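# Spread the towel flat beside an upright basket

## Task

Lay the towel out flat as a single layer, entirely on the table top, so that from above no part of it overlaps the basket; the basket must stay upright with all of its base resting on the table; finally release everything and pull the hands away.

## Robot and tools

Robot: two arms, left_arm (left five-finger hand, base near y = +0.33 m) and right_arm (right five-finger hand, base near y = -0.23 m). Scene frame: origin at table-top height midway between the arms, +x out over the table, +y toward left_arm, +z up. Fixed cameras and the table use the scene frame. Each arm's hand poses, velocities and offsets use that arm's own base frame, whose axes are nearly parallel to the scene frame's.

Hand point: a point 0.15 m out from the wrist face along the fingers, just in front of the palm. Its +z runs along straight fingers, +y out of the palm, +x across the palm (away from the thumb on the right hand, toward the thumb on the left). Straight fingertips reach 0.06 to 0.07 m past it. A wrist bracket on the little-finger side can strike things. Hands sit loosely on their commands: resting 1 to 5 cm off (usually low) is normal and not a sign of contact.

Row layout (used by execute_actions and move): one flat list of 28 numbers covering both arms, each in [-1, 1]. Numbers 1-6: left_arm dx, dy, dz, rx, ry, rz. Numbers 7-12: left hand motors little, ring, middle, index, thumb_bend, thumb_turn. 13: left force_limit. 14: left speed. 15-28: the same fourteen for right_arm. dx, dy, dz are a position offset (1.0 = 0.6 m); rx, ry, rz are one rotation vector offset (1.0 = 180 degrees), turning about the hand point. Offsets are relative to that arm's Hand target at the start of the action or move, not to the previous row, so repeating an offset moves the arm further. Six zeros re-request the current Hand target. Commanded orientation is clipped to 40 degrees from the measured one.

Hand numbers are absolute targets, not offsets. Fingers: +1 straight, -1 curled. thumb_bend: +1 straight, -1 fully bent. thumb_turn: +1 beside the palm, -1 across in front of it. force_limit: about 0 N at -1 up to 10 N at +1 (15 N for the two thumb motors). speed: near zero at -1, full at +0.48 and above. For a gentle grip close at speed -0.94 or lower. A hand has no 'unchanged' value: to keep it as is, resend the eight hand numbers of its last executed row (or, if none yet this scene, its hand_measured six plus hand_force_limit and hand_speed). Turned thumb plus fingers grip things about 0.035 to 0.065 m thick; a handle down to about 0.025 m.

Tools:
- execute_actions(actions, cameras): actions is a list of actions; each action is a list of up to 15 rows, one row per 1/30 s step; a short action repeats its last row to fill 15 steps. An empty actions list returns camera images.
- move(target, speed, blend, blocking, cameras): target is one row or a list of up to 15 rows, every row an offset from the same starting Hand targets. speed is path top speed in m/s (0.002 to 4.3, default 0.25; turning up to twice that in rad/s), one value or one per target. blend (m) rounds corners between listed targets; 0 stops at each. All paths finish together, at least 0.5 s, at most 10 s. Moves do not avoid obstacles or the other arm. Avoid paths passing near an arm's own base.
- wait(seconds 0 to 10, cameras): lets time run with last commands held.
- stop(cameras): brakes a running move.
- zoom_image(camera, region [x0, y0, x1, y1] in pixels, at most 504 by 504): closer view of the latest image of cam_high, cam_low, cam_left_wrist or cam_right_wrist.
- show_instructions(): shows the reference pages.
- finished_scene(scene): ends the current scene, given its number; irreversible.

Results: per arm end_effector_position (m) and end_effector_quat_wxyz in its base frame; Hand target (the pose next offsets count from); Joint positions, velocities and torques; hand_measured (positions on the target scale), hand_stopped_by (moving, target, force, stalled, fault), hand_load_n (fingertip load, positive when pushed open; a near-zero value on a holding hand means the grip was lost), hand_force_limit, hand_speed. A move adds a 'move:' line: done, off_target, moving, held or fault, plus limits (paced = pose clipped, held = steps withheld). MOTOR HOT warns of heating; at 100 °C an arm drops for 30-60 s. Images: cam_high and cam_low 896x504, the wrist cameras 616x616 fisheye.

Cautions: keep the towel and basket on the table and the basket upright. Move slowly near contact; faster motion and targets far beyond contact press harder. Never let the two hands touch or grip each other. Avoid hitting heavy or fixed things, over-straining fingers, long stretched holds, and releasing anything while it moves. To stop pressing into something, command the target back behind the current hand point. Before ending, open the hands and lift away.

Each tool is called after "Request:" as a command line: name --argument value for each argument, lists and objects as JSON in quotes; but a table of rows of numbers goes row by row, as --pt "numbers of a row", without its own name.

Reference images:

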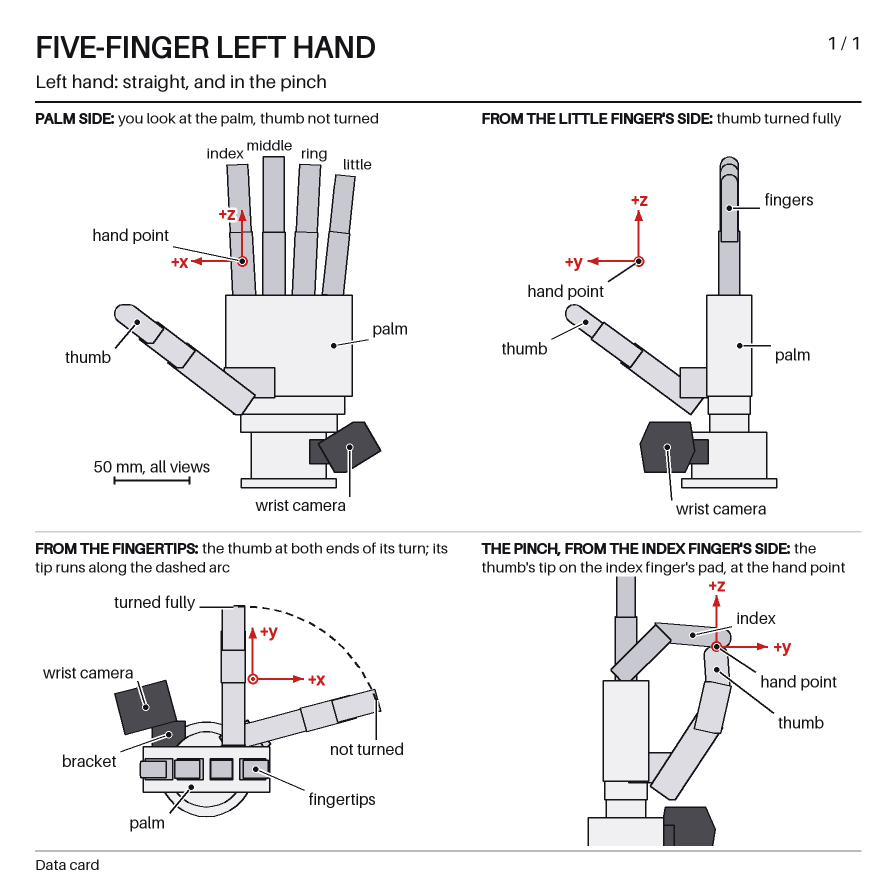

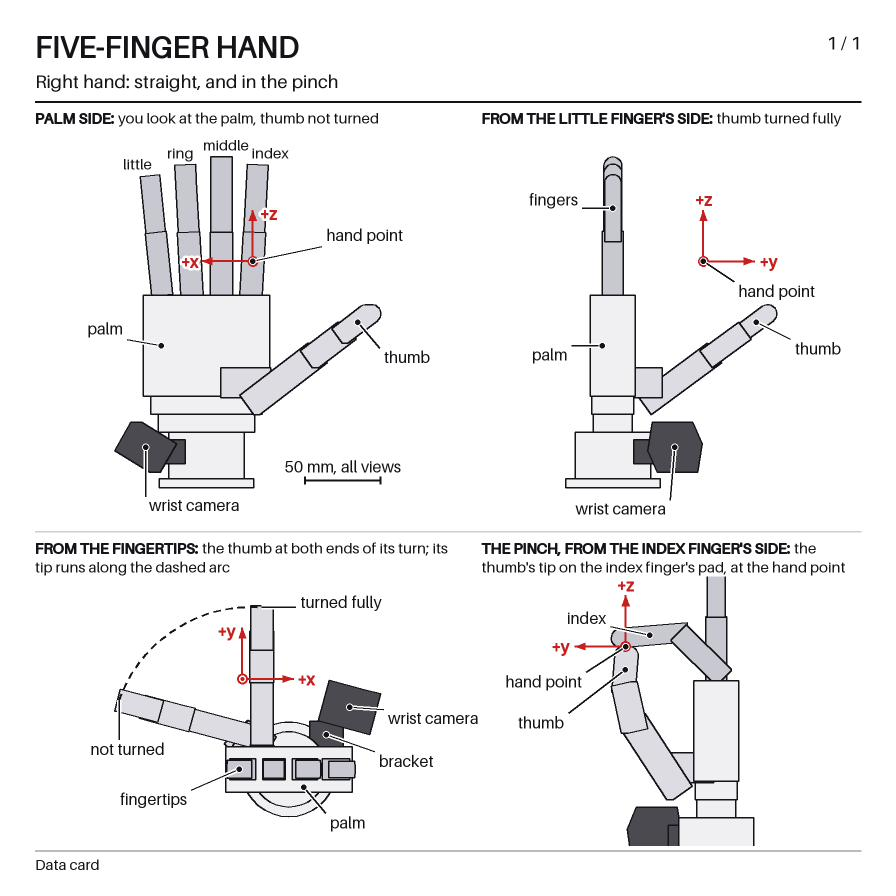

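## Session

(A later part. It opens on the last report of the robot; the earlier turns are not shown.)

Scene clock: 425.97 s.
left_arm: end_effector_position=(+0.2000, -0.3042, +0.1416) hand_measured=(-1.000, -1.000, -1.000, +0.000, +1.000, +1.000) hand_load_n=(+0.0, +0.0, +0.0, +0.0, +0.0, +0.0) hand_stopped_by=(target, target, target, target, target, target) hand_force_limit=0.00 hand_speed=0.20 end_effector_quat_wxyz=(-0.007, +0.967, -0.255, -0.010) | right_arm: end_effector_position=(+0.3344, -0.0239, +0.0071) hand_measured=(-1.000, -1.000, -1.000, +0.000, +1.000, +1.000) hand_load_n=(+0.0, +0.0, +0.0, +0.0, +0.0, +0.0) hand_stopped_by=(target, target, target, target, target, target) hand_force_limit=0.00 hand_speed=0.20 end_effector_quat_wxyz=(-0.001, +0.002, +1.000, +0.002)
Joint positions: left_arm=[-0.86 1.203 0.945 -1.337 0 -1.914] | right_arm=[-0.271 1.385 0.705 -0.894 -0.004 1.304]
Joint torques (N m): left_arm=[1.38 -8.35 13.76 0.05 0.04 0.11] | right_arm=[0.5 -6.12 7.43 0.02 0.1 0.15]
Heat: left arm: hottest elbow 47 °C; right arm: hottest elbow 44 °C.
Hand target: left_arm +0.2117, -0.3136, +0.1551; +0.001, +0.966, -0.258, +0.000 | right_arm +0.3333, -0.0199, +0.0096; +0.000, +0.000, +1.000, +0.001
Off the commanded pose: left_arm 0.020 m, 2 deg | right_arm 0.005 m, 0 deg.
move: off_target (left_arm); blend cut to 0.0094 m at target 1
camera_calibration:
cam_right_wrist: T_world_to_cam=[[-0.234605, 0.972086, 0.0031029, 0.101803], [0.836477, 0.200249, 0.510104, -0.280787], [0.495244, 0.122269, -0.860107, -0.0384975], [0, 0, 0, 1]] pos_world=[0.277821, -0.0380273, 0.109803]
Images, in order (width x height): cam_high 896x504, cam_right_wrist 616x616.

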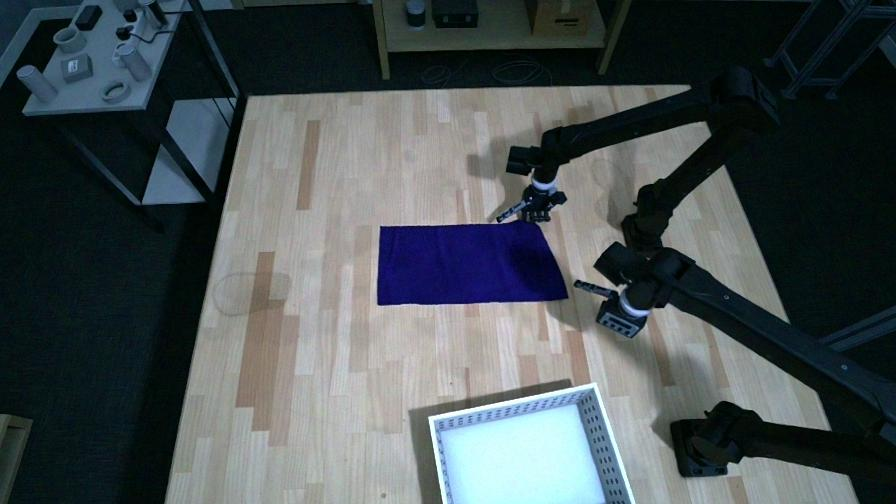

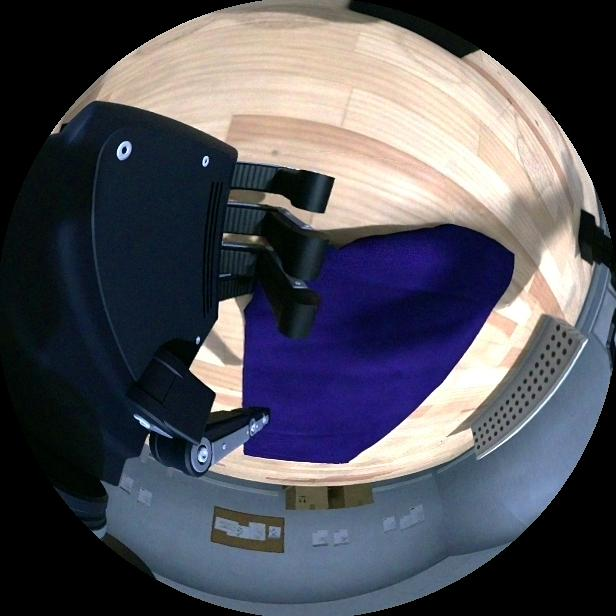

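Request:
move --target '[0,0,0,0,0,0,-1,-1,-1,0,1,1,0,0.2,-0.169,-0.017,0.0,0,0,0,-1,-1,-1,0,1,1,0,0.2]' --cameras '["cam_right_wrist","cam_high","cam_left_wrist"]' --speed 0.08

Request:
zoom_image --camera "cam_high" --region '[490, 190, 610, 310]'

Request:
zoom_image --camera "cam_left_wrist" --region '[200, 290, 380, 420]'

Scene clock: 429.33 s.
left_arm: end_effector_position=(+0.2000, -0.3042, +0.1416) hand_measured=(-1.000, -1.000, -1.000, +0.000, +1.000, +1.000) hand_load_n=(+0.0, +0.0, +0.0, +0.0, +0.0, +0.0) hand_stopped_by=(target, target, target, target, target, target) hand_force_limit=0.00 hand_speed=0.20 end_effector_quat_wxyz=(-0.007, +0.967, -0.255, -0.010) | right_arm: end_effector_position=(+0.2365, -0.0283, +0.0083) hand_measured=(-1.000, -1.000, -1.000, +0.000, +1.000, +1.000) hand_load_n=(+0.0, +0.0, +0.0, +0.0, +0.0, +0.0) hand_stopped_by=(target, target, target, target, target, target) hand_force_limit=0.00 hand_speed=0.20 end_effector_quat_wxyz=(+0.003, -0.002, +1.000, +0.001)
Joint positions: left_arm=[-0.86 1.203 0.945 -1.337 0 -1.914] | right_arm=[-0.408 1.107 0.482 -0.942 -0.004 1.159]
Joint torques (N m): left_arm=[1.49 -8.41 13.74 -0.03 0.05 0.11] | right_arm=[-2.2 -1.96 7.86 0.08 0.06 0.02]
Heat: left arm: hottest elbow 47 °C; right arm: hottest elbow 43 °C.
Hand target: left_arm +0.2117, -0.3136, +0.1551; +0.001, +0.966, -0.258, +0.000 | right_arm +0.2320, -0.0302, +0.0097; +0.000, +0.000, +1.000, +0.001
Off the commanded pose: left_arm 0.020 m, 2 deg | right_arm 0.005 m, 0 deg.
move: off_target (left_arm)
camera_calibration:
cam_left_wrist: T_world_to_cam=[[0.728195, 0.684826, 0.0272973, 0.0606467], [0.573138, -0.630307, 0.523666, -0.383111], [0.375826, -0.365686, -0.851486, 0.048985], [0, 0, 0, 1]] pos_world=[0.157003, -0.265097, 0.240677]
cam_right_wrist: T_world_to_cam=[[-0.243199, 0.969975, -0.00156384, 0.0851109], [0.830944, 0.209171, 0.515538, -0.197073], [0.500386, 0.124079, -0.856866, 0.0104645], [0, 0, 0, 1]] pos_world=[0.179219, -0.0426318, 0.110698]
Images, in order (width x height): cam_high 896x504, cam_left_wrist 616x616, cam_right_wrist 616x616.

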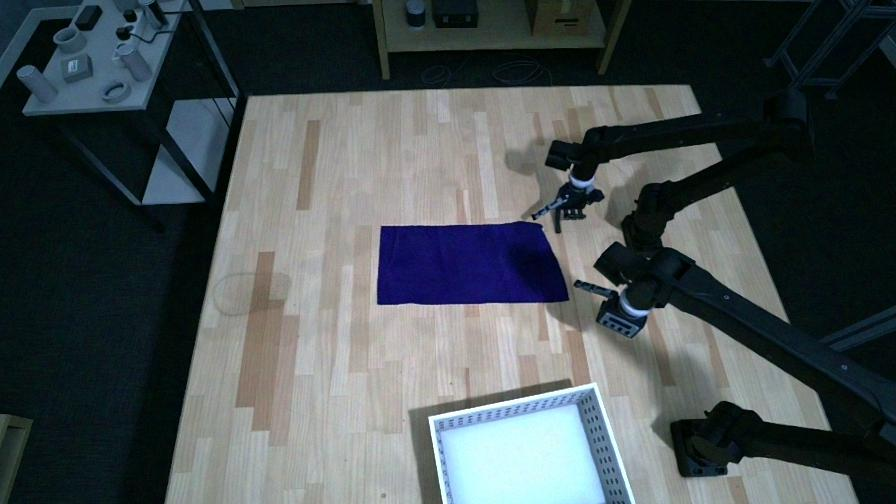

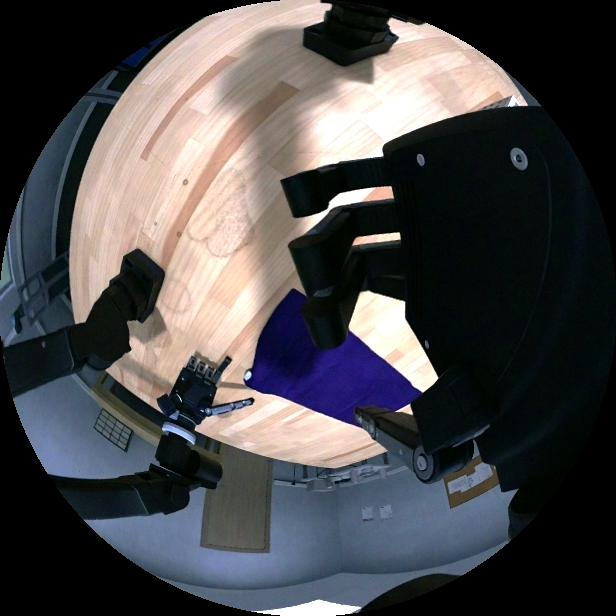

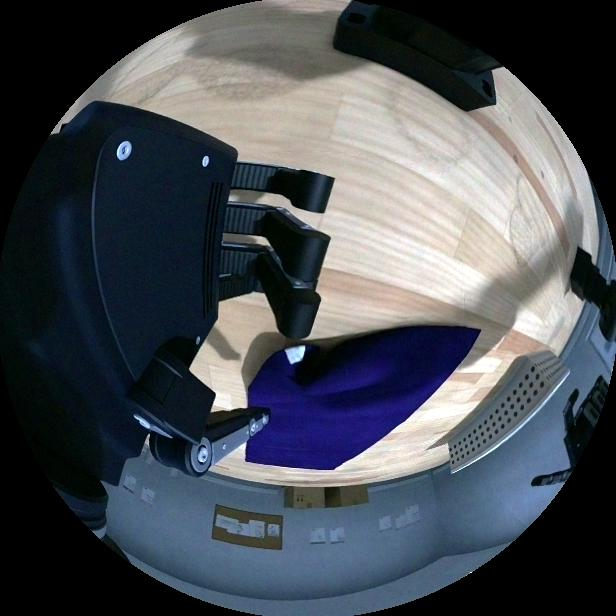

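Scaled by 4.200 from the camera's 896x504 image, which has a finer 1280x720 frame.

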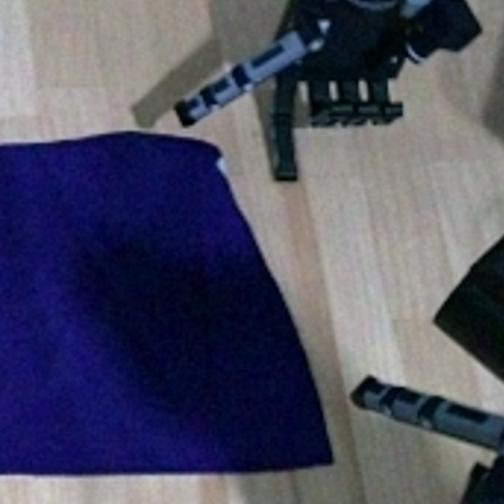

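Scaled by 2.800 from the camera's 616x616 image, which has a finer 880x880 frame.

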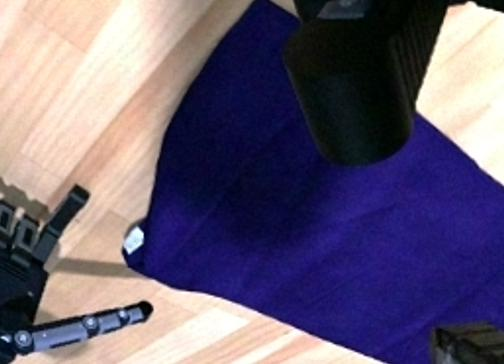

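Request:
zoom_image --camera "cam_right_wrist" --region '[230, 310, 390, 430]'

Request:
zoom_image --camera "cam_high" --region '[510, 205, 570, 255]'

Request:
zoom_image --camera "cam_left_wrist" --region '[225, 340, 285, 400]'

Scaled by 3.150 from the camera's 616x616 image, which has a finer 880x880 frame.

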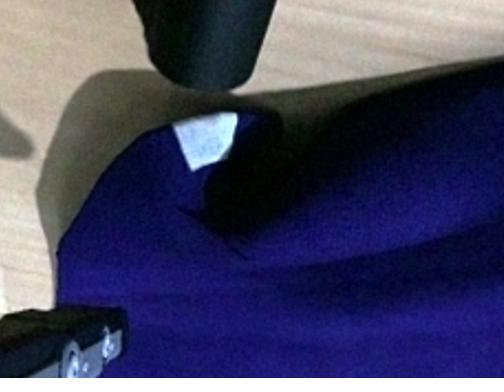

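Scaled by 8.400 from the camera's 896x504 image, which has a finer 1280x720 frame.

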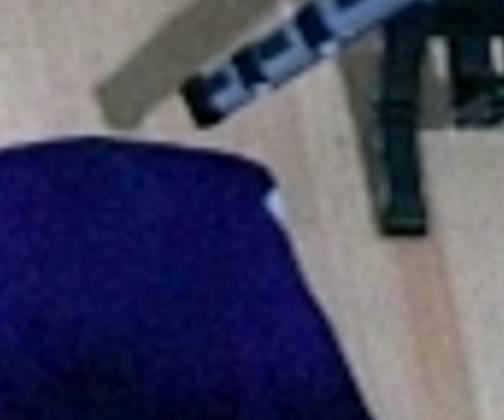

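Scaled by 8.400 from the camera's 616x616 image, which has a finer 880x880 frame.

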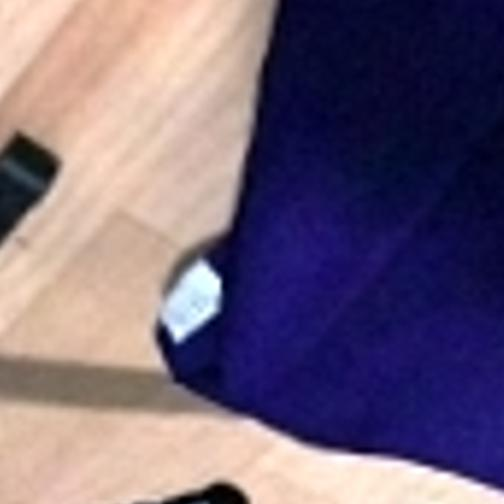

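Request:
zoom_image --camera "cam_right_wrist" --region '[240, 325, 350, 405]'

Scaled by 4.582 from the camera's 616x616 image, which has a finer 880x880 frame.

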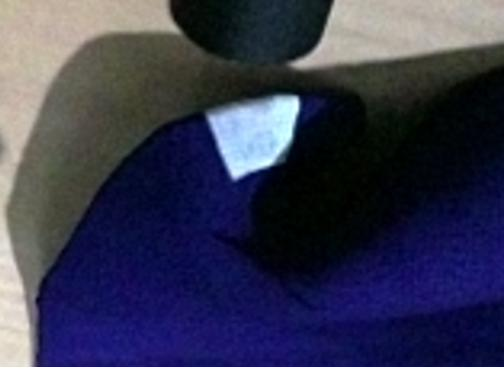

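Request:
move --pt "0 0 0 0 0 0 -1 -1 -1 0 1 1 0 0.2 -0.01 0.0 0.17 0 0 0 -1 -1 -1 0 1 1 0 0.2" --pt "0 0 0 0 0 0 -1 -1 -1 0 1 1 0 0.2 0.1 0.14 0.16 0 0 0 -1 -1 -1 1 1 1 0 0.2" --cameras '["cam_right_wrist","cam_high"]' --speed 0.25

Request:
zoom_image --camera "cam_high" --region '[510, 195, 600, 315]'

Request:
zoom_image --camera "cam_right_wrist" --region '[220, 280, 360, 400]'

Scene clock: 438.50 s.
left_arm: end_effector_position=(+0.2000, -0.3042, +0.1416) hand_measured=(-1.000, -1.000, -1.000, +0.000, +1.000, +1.000) hand_load_n=(+0.0, +0.0, +0.0, +0.0, +0.0, +0.0) hand_stopped_by=(target, target, target, target, target, target) hand_force_limit=0.00 hand_speed=0.20 end_effector_quat_wxyz=(-0.007, +0.967, -0.255, -0.010) | right_arm: end_effector_position=(+0.2709, +0.0515, +0.0931) hand_measured=(-1.000, -1.000, -1.000, +1.000, +1.000, +1.000) hand_load_n=(+0.0, +0.0, +0.0, +0.0, +0.0, +0.0) hand_stopped_by=(target, target, target, target, target, target) hand_force_limit=0.00 hand_speed=0.20 end_effector_quat_wxyz=(-0.021, +0.004, +1.000, +0.003)
Joint positions: left_arm=[-0.86 1.203 0.945 -1.337 0 -1.914] | right_arm=[-0.038 1.05 0.7 -1.263 -0.005 1.54]
Joint torques (N m): left_arm=[1.38 -8.53 13.74 -0.01 0.05 0.1] | right_arm=[-0.56 -1.32 12.74 1.1 0.17 0.18]
Heat: left arm: hottest elbow 47 °C; right arm: hottest elbow 43 °C.
Hand target: left_arm +0.2117, -0.3136, +0.1551; +0.001, +0.966, -0.258, +0.000 | right_arm +0.2919, +0.0538, +0.1056; +0.000, +0.000, +1.000, +0.001
Off the commanded pose: left_arm 0.020 m, 2 deg | right_arm 0.025 m, 2 deg.
move: off_target (left_arm, right_arm); target 2's new numbers were sent with right_arm's hand 0.025 m and 2 deg from that target
camera_calibration:
cam_right_wrist: T_world_to_cam=[[-0.231634, 0.972694, 0.0145269, 0.0114675], [0.856871, 0.196937, 0.476432, -0.288816], [0.460562, 0.122806, -0.879091, 0.0688147], [0, 0, 0, 1]] pos_world=[0.218441, 0.0372734, 0.197929]
Images, in order (width x height): cam_high 896x504, cam_right_wrist 616x616.

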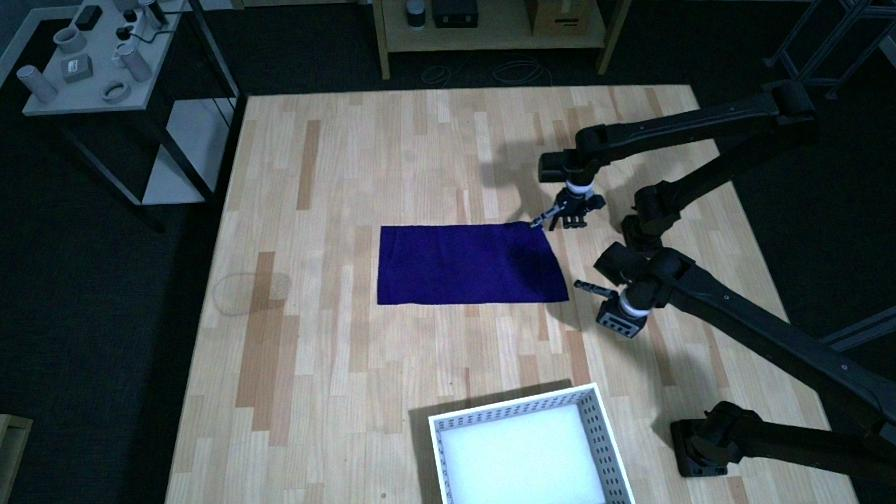

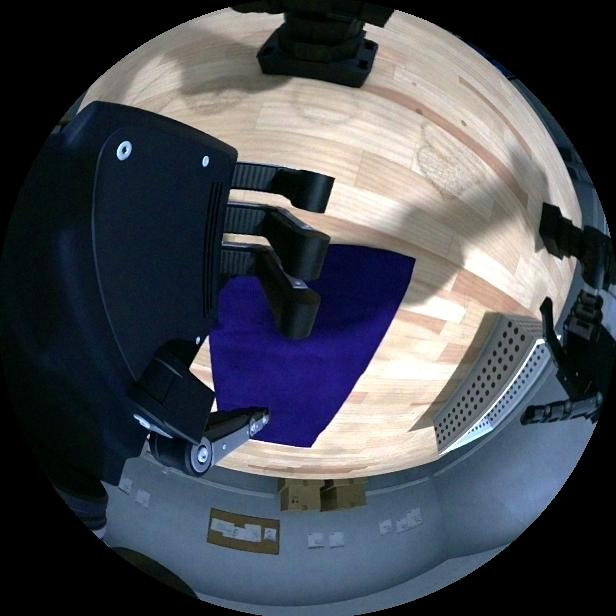

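Scaled by 4.200 from the camera's 896x504 image, which has a finer 1280x720 frame.

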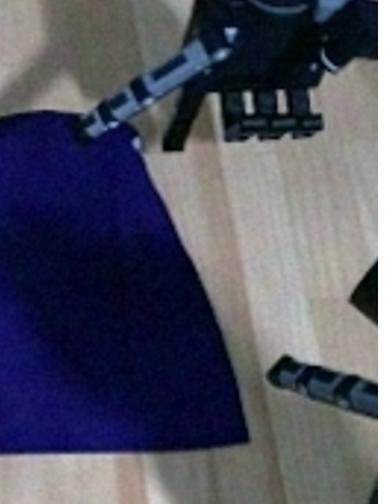

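Scaled by 3.600 from the camera's 616x616 image, which has a finer 880x880 frame.

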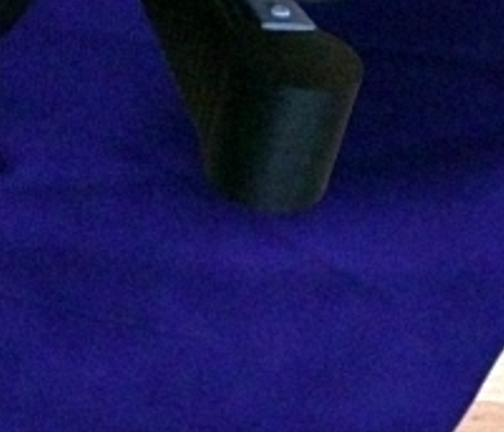

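Request:
move --target '[0,0,0,0,0,0,-1,-1,-1,0,1,1,0,0.2,0.017,-0.01,-0.066,0,0,0,-1,-1,-1,1,1,1,0,0.2]' --cameras '["cam_right_wrist","cam_high"]' --speed 0.15

Request:
zoom_image --camera "cam_high" --region '[510, 195, 600, 315]'

Request:
zoom_image --camera "cam_right_wrist" --region '[200, 200, 380, 360]'

Scene clock: 440.60 s.
left_arm: end_effector_position=(+0.2000, -0.3042, +0.1416) hand_measured=(-1.000, -1.000, -1.000, +0.000, +1.000, +1.000) hand_load_n=(+0.0, +0.0, +0.0, +0.0, +0.0, +0.0) hand_stopped_by=(target, target, target, target, target, target) hand_force_limit=0.00 hand_speed=0.20 end_effector_quat_wxyz=(-0.007, +0.967, -0.255, -0.010) | right_arm: end_effector_position=(+0.2999, +0.0504, +0.0715) hand_measured=(-1.000, -1.000, -1.000, +1.000, +1.000, +1.000) hand_load_n=(+0.0, +0.0, +0.0, +0.0, +0.0, +0.0) hand_stopped_by=(target, target, target, target, target, target) hand_force_limit=0.00 hand_speed=0.20 end_effector_quat_wxyz=(+0.001, +0.001, +1.000, +0.002)
Joint positions: left_arm=[-0.86 1.203 0.945 -1.337 0 -1.914] | right_arm=[-0.038 1.134 0.693 -1.127 -0.004 1.534]
Joint torques (N m): left_arm=[1.49 -8.35 13.75 0.01 0.04 0.1] | right_arm=[-1.96 -1.9 8.8 0.91 0.1 -0.04]
Heat: left arm: hottest elbow 48 °C; right arm: hottest elbow 43 °C.
Hand target: left_arm +0.2117, -0.3136, +0.1551; +0.001, +0.966, -0.258, +0.000 | right_arm +0.3022, +0.0478, +0.0661; +0.000, +0.000, +1.000, +0.001
Off the commanded pose: left_arm 0.020 m, 2 deg | right_arm 0.006 m, 0 deg.
move: off_target (left_arm)
camera_calibration:
cam_right_wrist: T_world_to_cam=[[-0.237574, 0.971369, 0.00127657, 0.0223302], [0.833469, 0.203172, 0.513858, -0.299091], [0.498886, 0.123143, -0.857874, 0.0235907], [0, 0, 0, 1]] pos_world=[0.242819, 0.036171, 0.1739]
Images, in order (width x height): cam_high 896x504, cam_right_wrist 616x616.

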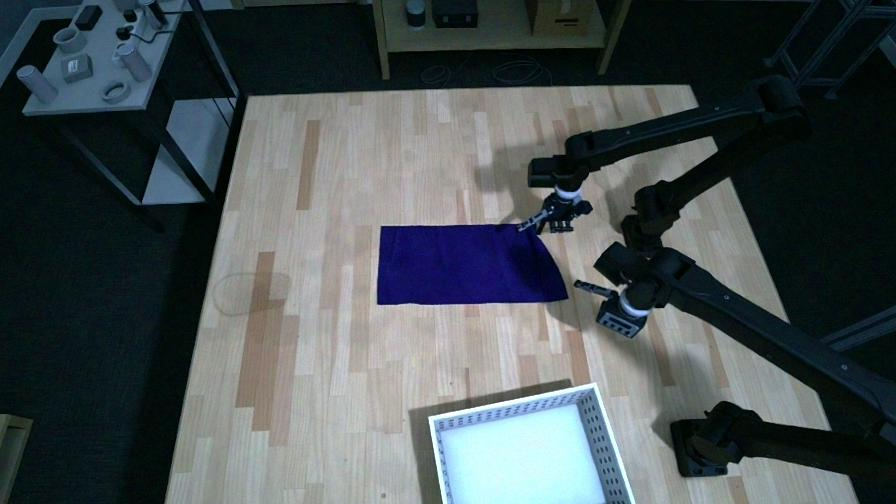

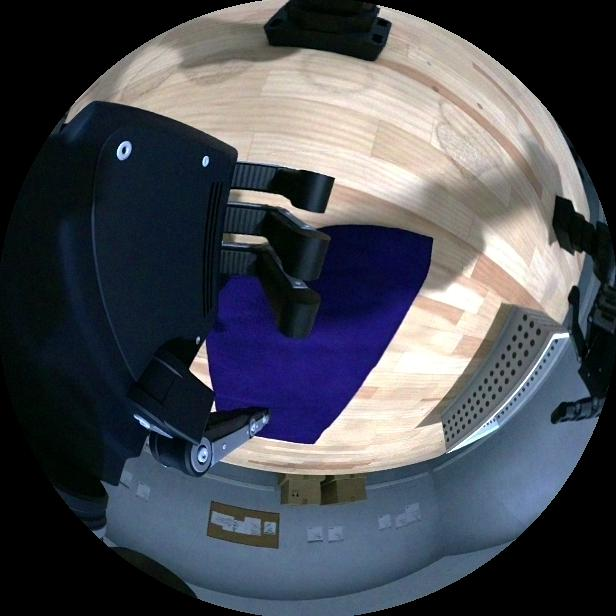

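Scaled by 4.200 from the camera's 896x504 image, which has a finer 1280x720 frame.

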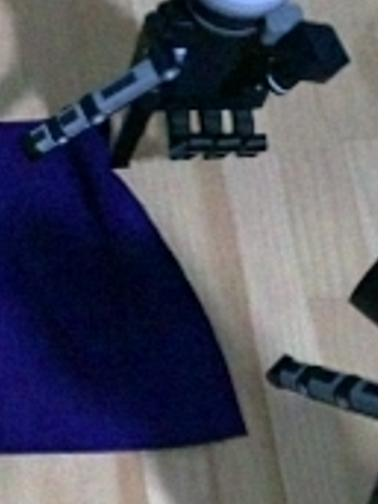

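Scaled by 2.800 from the camera's 616x616 image, which has a finer 880x880 frame.

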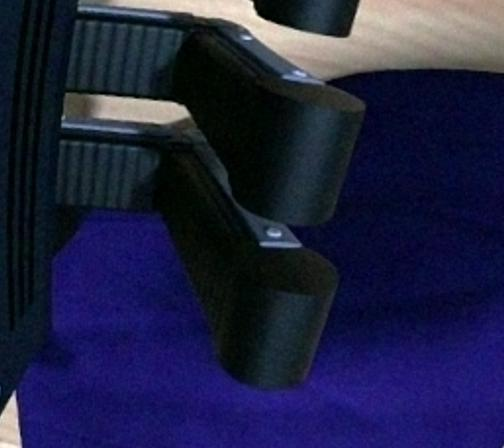

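Request:
move --pt "0 0 0 0 0 0 -1 -1 -1 0 1 1 0 0.2 -0.0167 -0.005 -0.0535 0 0 0 -1 -1 -1 1 1 1 0 0.2" --pt "0 0 0 0 0 0 -1 -1 -1 0 1 1 0 0.2 -0.122 -0.08 -0.0535 0 0 0 -1 -1 -1 1 1 1 0 0.2" --cameras '["cam_right_wrist","cam_high"]' --speed 0.07

Request:
zoom_image --camera "cam_high" --region '[510, 195, 600, 315]'

Request:
zoom_image --camera "cam_right_wrist" --region '[200, 200, 380, 360]'

Scene clock: 444.23 s.
left_arm: end_effector_position=(+0.2000, -0.3042, +0.1416) hand_measured=(-1.000, -1.000, -1.000, +0.000, +1.000, +1.000) hand_load_n=(+0.0, +0.0, +0.0, +0.0, +0.0, +0.0) hand_stopped_by=(target, target, target, target, target, target) hand_force_limit=0.00 hand_speed=0.20 end_effector_quat_wxyz=(-0.007, +0.967, -0.255, -0.010) | right_arm: end_effector_position=(+0.2478, +0.0019, +0.0439) hand_measured=(-1.000, -1.000, -1.000, +1.000, +1.000, +1.000) hand_load_n=(+0.0, -0.5, +0.0, -1.5, +0.0, +0.0) hand_stopped_by=(target, target, target, target, target, target) hand_force_limit=0.00 hand_speed=0.20 end_effector_quat_wxyz=(+0.026, -0.006, +1.000, -0.001)
Joint positions: left_arm=[-0.86 1.203 0.945 -1.337 0 -1.914] | right_arm=[-0.273 0.994 0.519 -1.044 -0.013 1.286]
Joint torques (N m): left_arm=[1.44 -8.23 13.74 0.03 0.06 0.11] | right_arm=[-3.72 -1.61 6.65 -0.51 0.48 0.05]
Heat: left arm: hottest elbow 48 °C; right arm: hottest elbow 43 °C.
Hand target: left_arm +0.2117, -0.3136, +0.1551; +0.001, +0.966, -0.258, +0.000 | right_arm +0.2290, -0.0002, +0.0340; +0.000, +0.000, +1.000, +0.001
Off the commanded pose: left_arm 0.020 m, 2 deg | right_arm 0.021 m, 3 deg.
move: off_target (left_arm, right_arm)
camera_calibration:
cam_right_wrist: T_world_to_cam=[[-0.250799, 0.967905, -0.0161402, 0.0611693], [0.803804, 0.217512, 0.553703, -0.226115], [0.539442, 0.125895, -0.832558, 0.0207533], [0, 0, 0, 1]] pos_world=[0.185898, -0.0126361, 0.143466]
Images, in order (width x height): cam_high 896x504, cam_right_wrist 616x616.

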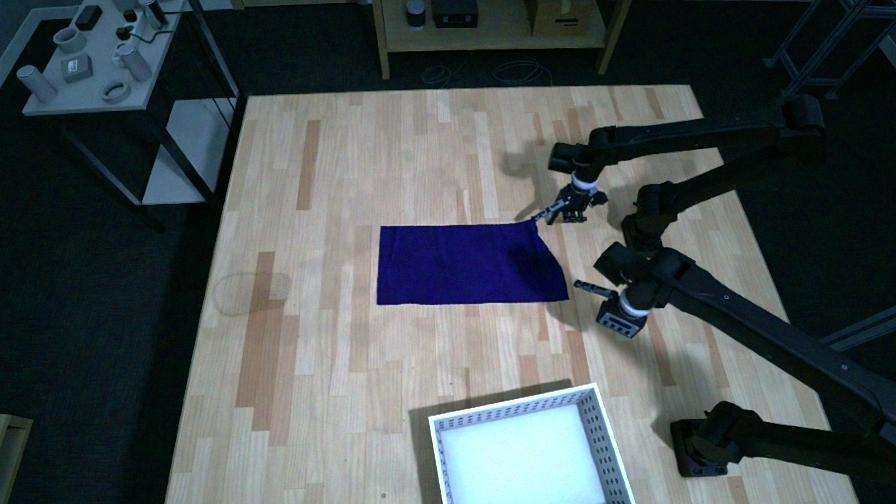

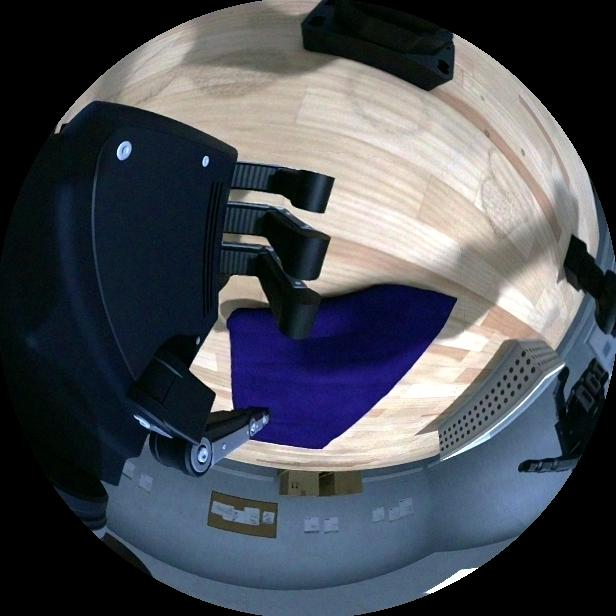

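Scaled by 4.200 from the camera's 896x504 image, which has a finer 1280x720 frame.

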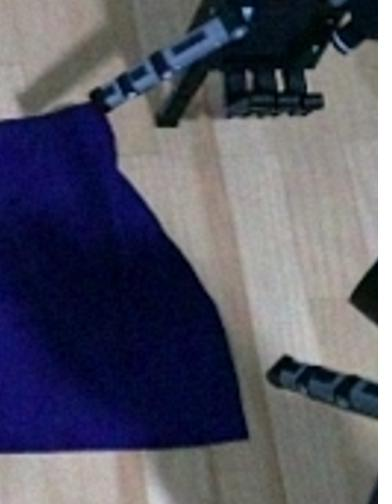

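Scaled by 2.800 from the camera's 616x616 image, which has a finer 880x880 frame.

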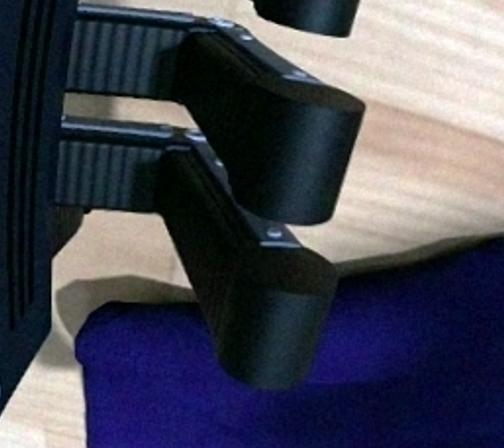

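Request:
move --pt "0 0 0 0 0 0 -1 -1 -1 0 1 1 0 0.2 0.0 -0.02 0.12 0 0 0 -1 -1 -1 1 1 1 0 0.2" --pt "0 0 0 0 0 0 -1 -1 -1 0 1 1 0 0.2 -0.02 -0.2 0.11 0 0 0.1 -1 -1 -1 0 1 1 0 0.2" --cameras '["cam_right_wrist","cam_high","cam_left_wrist"]' --speed 0.25 --blend 0.03

Request:
zoom_image --camera "cam_high" --region '[500, 205, 580, 305]'

Request:
zoom_image --camera "cam_right_wrist" --region '[280, 240, 460, 400]'

Request:
zoom_image --camera "cam_left_wrist" --region '[200, 290, 380, 420]'

Scene clock: 447.77 s.
left_arm: end_effector_position=(+0.2000, -0.3042, +0.1416) hand_measured=(-1.000, -1.000, -1.000, +0.000, +1.000, +1.000) hand_load_n=(+0.0, +0.0, +0.0, +0.0, +0.0, +0.0) hand_stopped_by=(target, target, target, target, target, target) hand_force_limit=0.00 hand_speed=0.20 end_effector_quat_wxyz=(-0.007, +0.967, -0.255, -0.010) | right_arm: end_effector_position=(+0.2036, -0.1049, +0.0901) hand_measured=(-1.000, -1.000, -1.000, +0.000, +1.000, +1.000) hand_load_n=(+0.0, +0.0, +0.0, +0.0, -0.5, +0.0) hand_stopped_by=(target, target, target, target, target, target) hand_force_limit=0.00 hand_speed=0.20 end_effector_quat_wxyz=(-0.013, -0.159, +0.987, +0.013)
Joint positions: left_arm=[-0.86 1.203 0.945 -1.337 0 -1.914] | right_arm=[-0.722 1.11 0.726 -1.224 0.003 0.529]
Joint torques (N m): left_arm=[1.44 -8.64 13.68 0.02 0.03 0.1] | right_arm=[-2.78 -1.85 12.42 0.51 -0.16 0.07]
Heat: left arm: hottest elbow 48 °C; right arm: hottest elbow 44 °C.
Hand target: left_arm +0.2117, -0.3136, +0.1551; +0.001, +0.966, -0.258, +0.000 | right_arm +0.2169, -0.1202, +0.1000; +0.000, -0.156, +0.988, +0.001
Off the commanded pose: left_arm 0.020 m, 2 deg | right_arm 0.023 m, 2 deg.
move: off_target (left_arm, right_arm); target 2's new numbers were sent with right_arm's hand 0.023 m and 2 deg from that target
camera_calibration:
cam_left_wrist: T_world_to_cam=[[0.728195, 0.684826, 0.0272973, 0.0606467], [0.573138, -0.630307, 0.523666, -0.383111], [0.375826, -0.365686, -0.851486, 0.048985], [0, 0, 0, 1]] pos_world=[0.157003, -0.265097, 0.240677]
cam_right_wrist: T_world_to_cam=[[-0.531715, 0.846303, 0.0324134, 0.19428], [0.74237, 0.447312, 0.498796, -0.151293], [0.407634, 0.28928, -0.866113, 0.143449], [0, 0, 0, 1]] pos_world=[0.157142, -0.138241, 0.19341]
Images, in order (width x height): cam_high 896x504, cam_left_wrist 616x616, cam_right_wrist 616x616.

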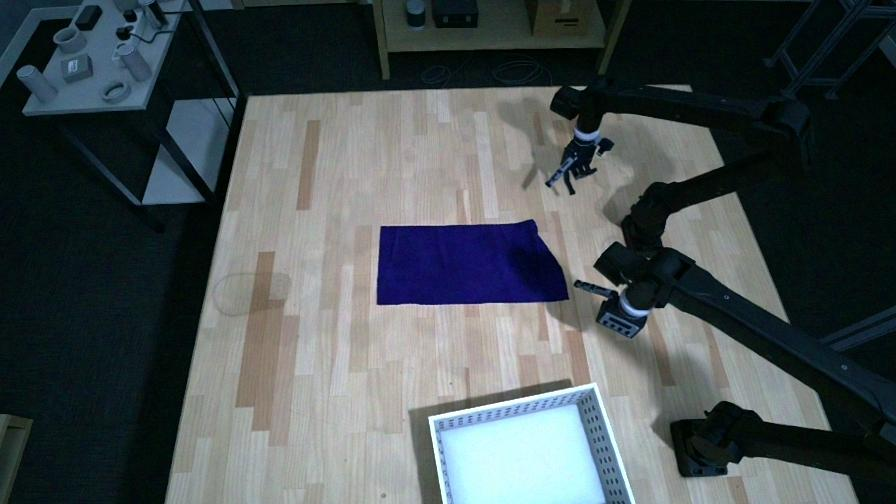

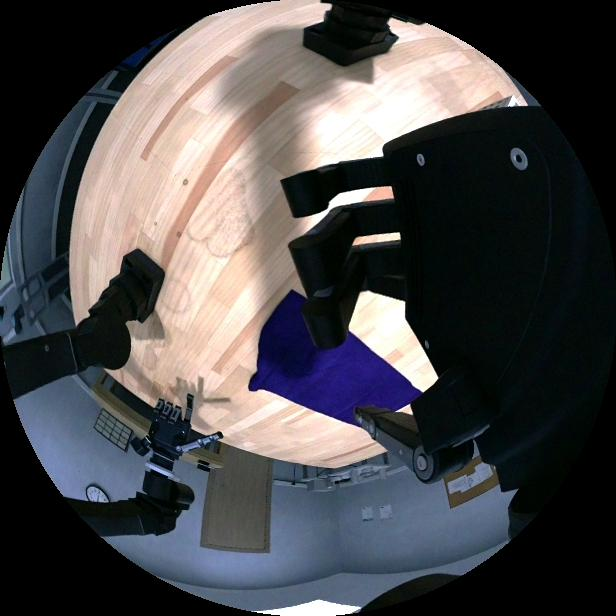

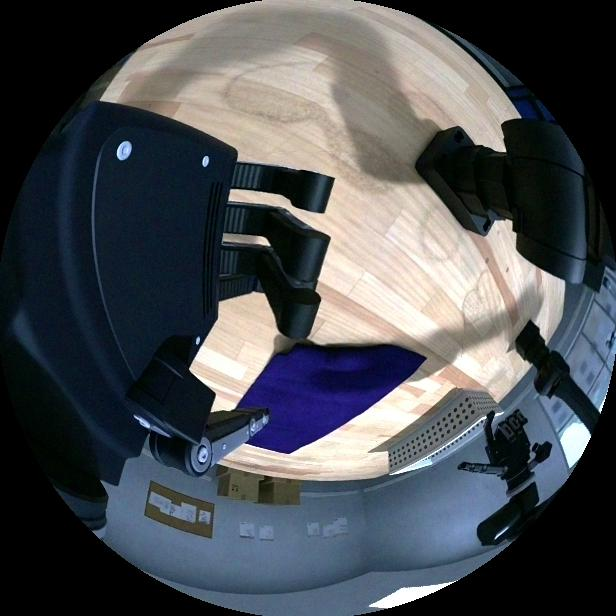

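Scaled by 5.040 from the camera's 896x504 image, which has a finer 1280x720 frame.

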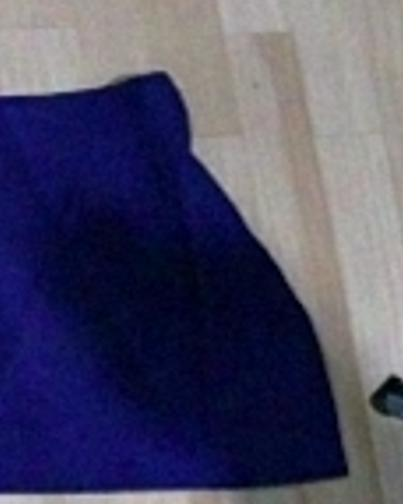

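Scaled by 2.800 from the camera's 616x616 image, which has a finer 880x880 frame.

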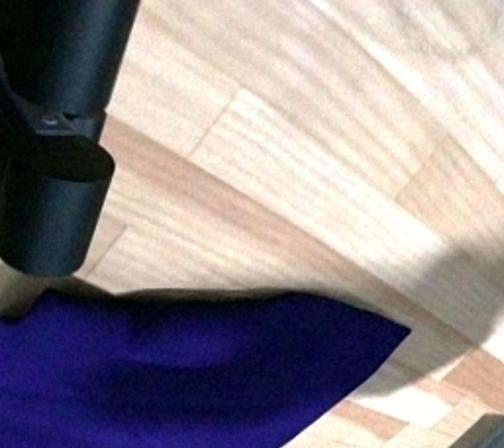

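Scaled by 2.800 from the camera's 616x616 image, which has a finer 880x880 frame.

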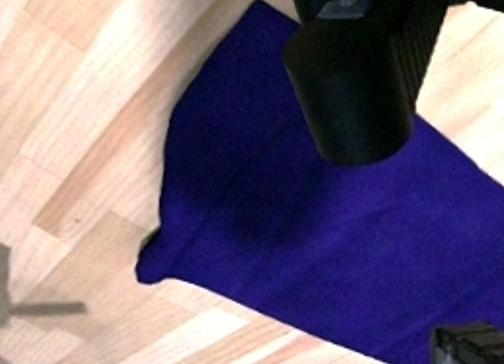

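Request:
zoom_image --camera "cam_right_wrist" --region '[260, 320, 360, 390]'

Request:
zoom_image --camera "cam_left_wrist" --region '[230, 350, 290, 410]'

Request:
zoom_image --camera "cam_high" --region '[510, 210, 550, 250]'

Scaled by 5.040 from the camera's 616x616 image, which has a finer 880x880 frame.

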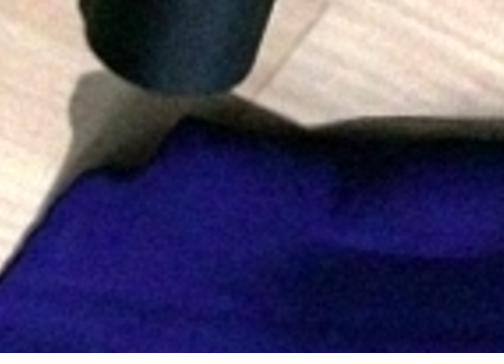

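Scaled by 8.400 from the camera's 616x616 image, which has a finer 880x880 frame.

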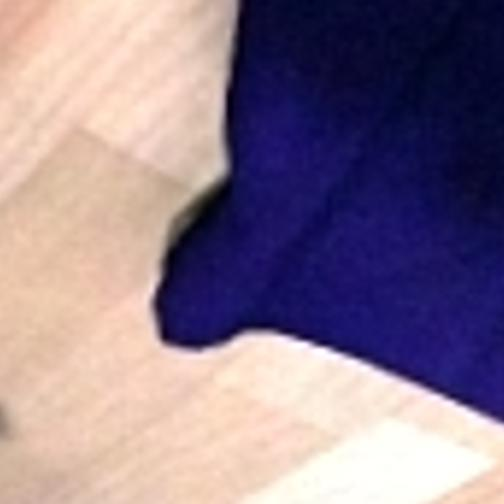

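Scaled by 12.600 from the camera's 896x504 image, which has a finer 1280x720 frame.

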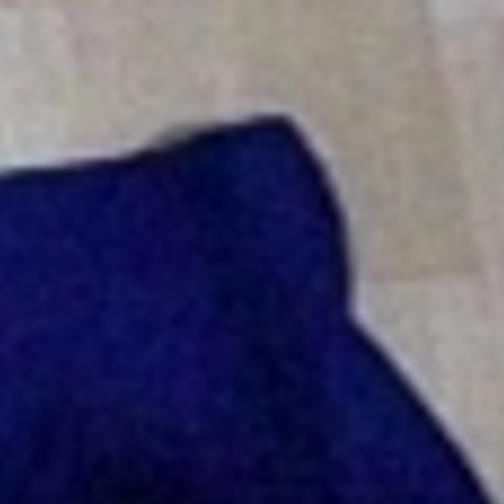

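Request:
move --pt "0 0 0 0 0 0 -1 -1 -1 0 1 1 0 0.2 0.222 0.0 -0.083 0 0 0 -1 -1 -1 0 1 1 0 0.2" --pt "0 0 0 0 0 0 -1 -1 -1 0 1 1 0 0.2 0.217 0.022 -0.155 0 0 0 -1 -1 -1 0 1 1 0 0.2" --cameras '["cam_right_wrist"]' --speed 0.25 --blend 0.02

Request:
zoom_image --camera "cam_right_wrist" --region '[290, 220, 450, 360]'

Scene clock: 451.60 s.
left_arm: end_effector_position=(+0.2000, -0.3042, +0.1416) hand_measured=(-1.000, -1.000, -1.000, +0.000, +1.000, +1.000) hand_load_n=(+0.0, +0.0, +0.0, +0.5, -0.5, +0.0) hand_stopped_by=(target, target, target, target, target, target) hand_force_limit=0.00 hand_speed=0.20 end_effector_quat_wxyz=(-0.007, +0.967, -0.255, -0.010) | right_arm: end_effector_position=(+0.3439, -0.1101, +0.0146) hand_measured=(-1.000, -1.000, -1.000, +0.000, +1.000, +1.000) hand_load_n=(+0.0, +0.0, +0.5, +0.0, +0.0, +0.0) hand_stopped_by=(target, target, target, target, target, target) hand_force_limit=0.00 hand_speed=0.20 end_effector_quat_wxyz=(+0.004, -0.154, +0.988, +0.000)
Joint positions: left_arm=[-0.86 1.203 0.945 -1.337 0 -1.914] | right_arm=[-0.49 1.519 0.875 -0.92 -0.005 0.772]
Joint torques (N m): left_arm=[1.44 -8.53 13.75 0.01 0.05 0.1] | right_arm=[-0.56 -5.66 7.79 1.03 0.11 0.1]
Heat: left arm: hottest elbow 48 °C; right arm: hottest elbow 44 °C.
Hand target: left_arm +0.2117, -0.3136, +0.1551; +0.001, +0.966, -0.258, +0.000 | right_arm +0.3472, -0.1069, +0.0070; +0.000, -0.156, +0.988, +0.001
Off the commanded pose: left_arm 0.020 m, 2 deg | right_arm 0.009 m, 1 deg.
move: off_target (left_arm)
camera_calibration:
cam_right_wrist: T_world_to_cam=[[-0.52272, 0.852494, -0.00420363, 0.273867], [0.728783, 0.449412, 0.516628, -0.21087], [0.442312, 0.266988, -0.8562, 0.00794779], [0, 0, 0, 1]] pos_world=[0.293319, -0.140824, 0.116898]
Images, in order (width x height): cam_right_wrist 616x616.

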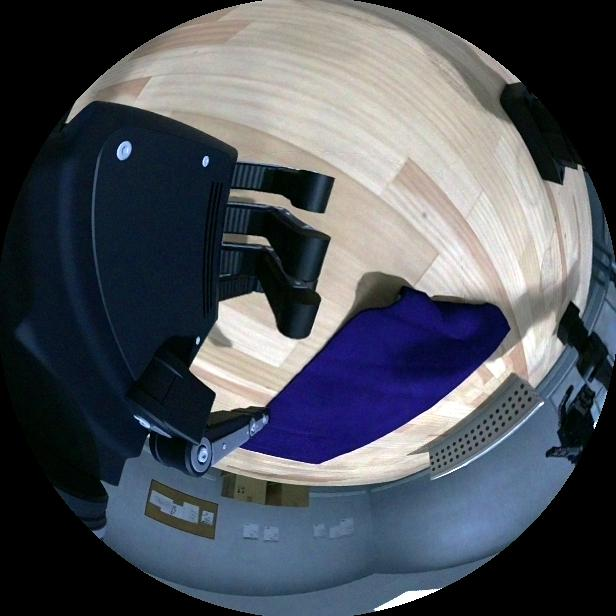

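Scaled by 3.150 from the camera's 616x616 image, which has a finer 880x880 frame.

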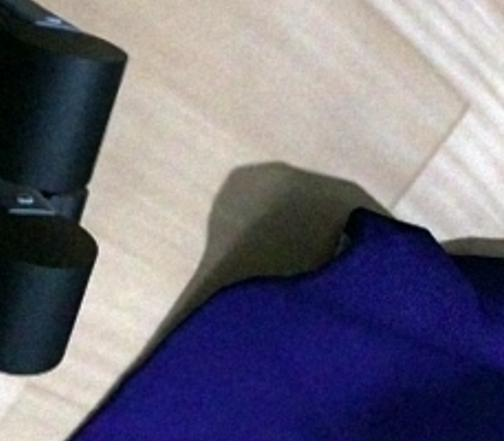

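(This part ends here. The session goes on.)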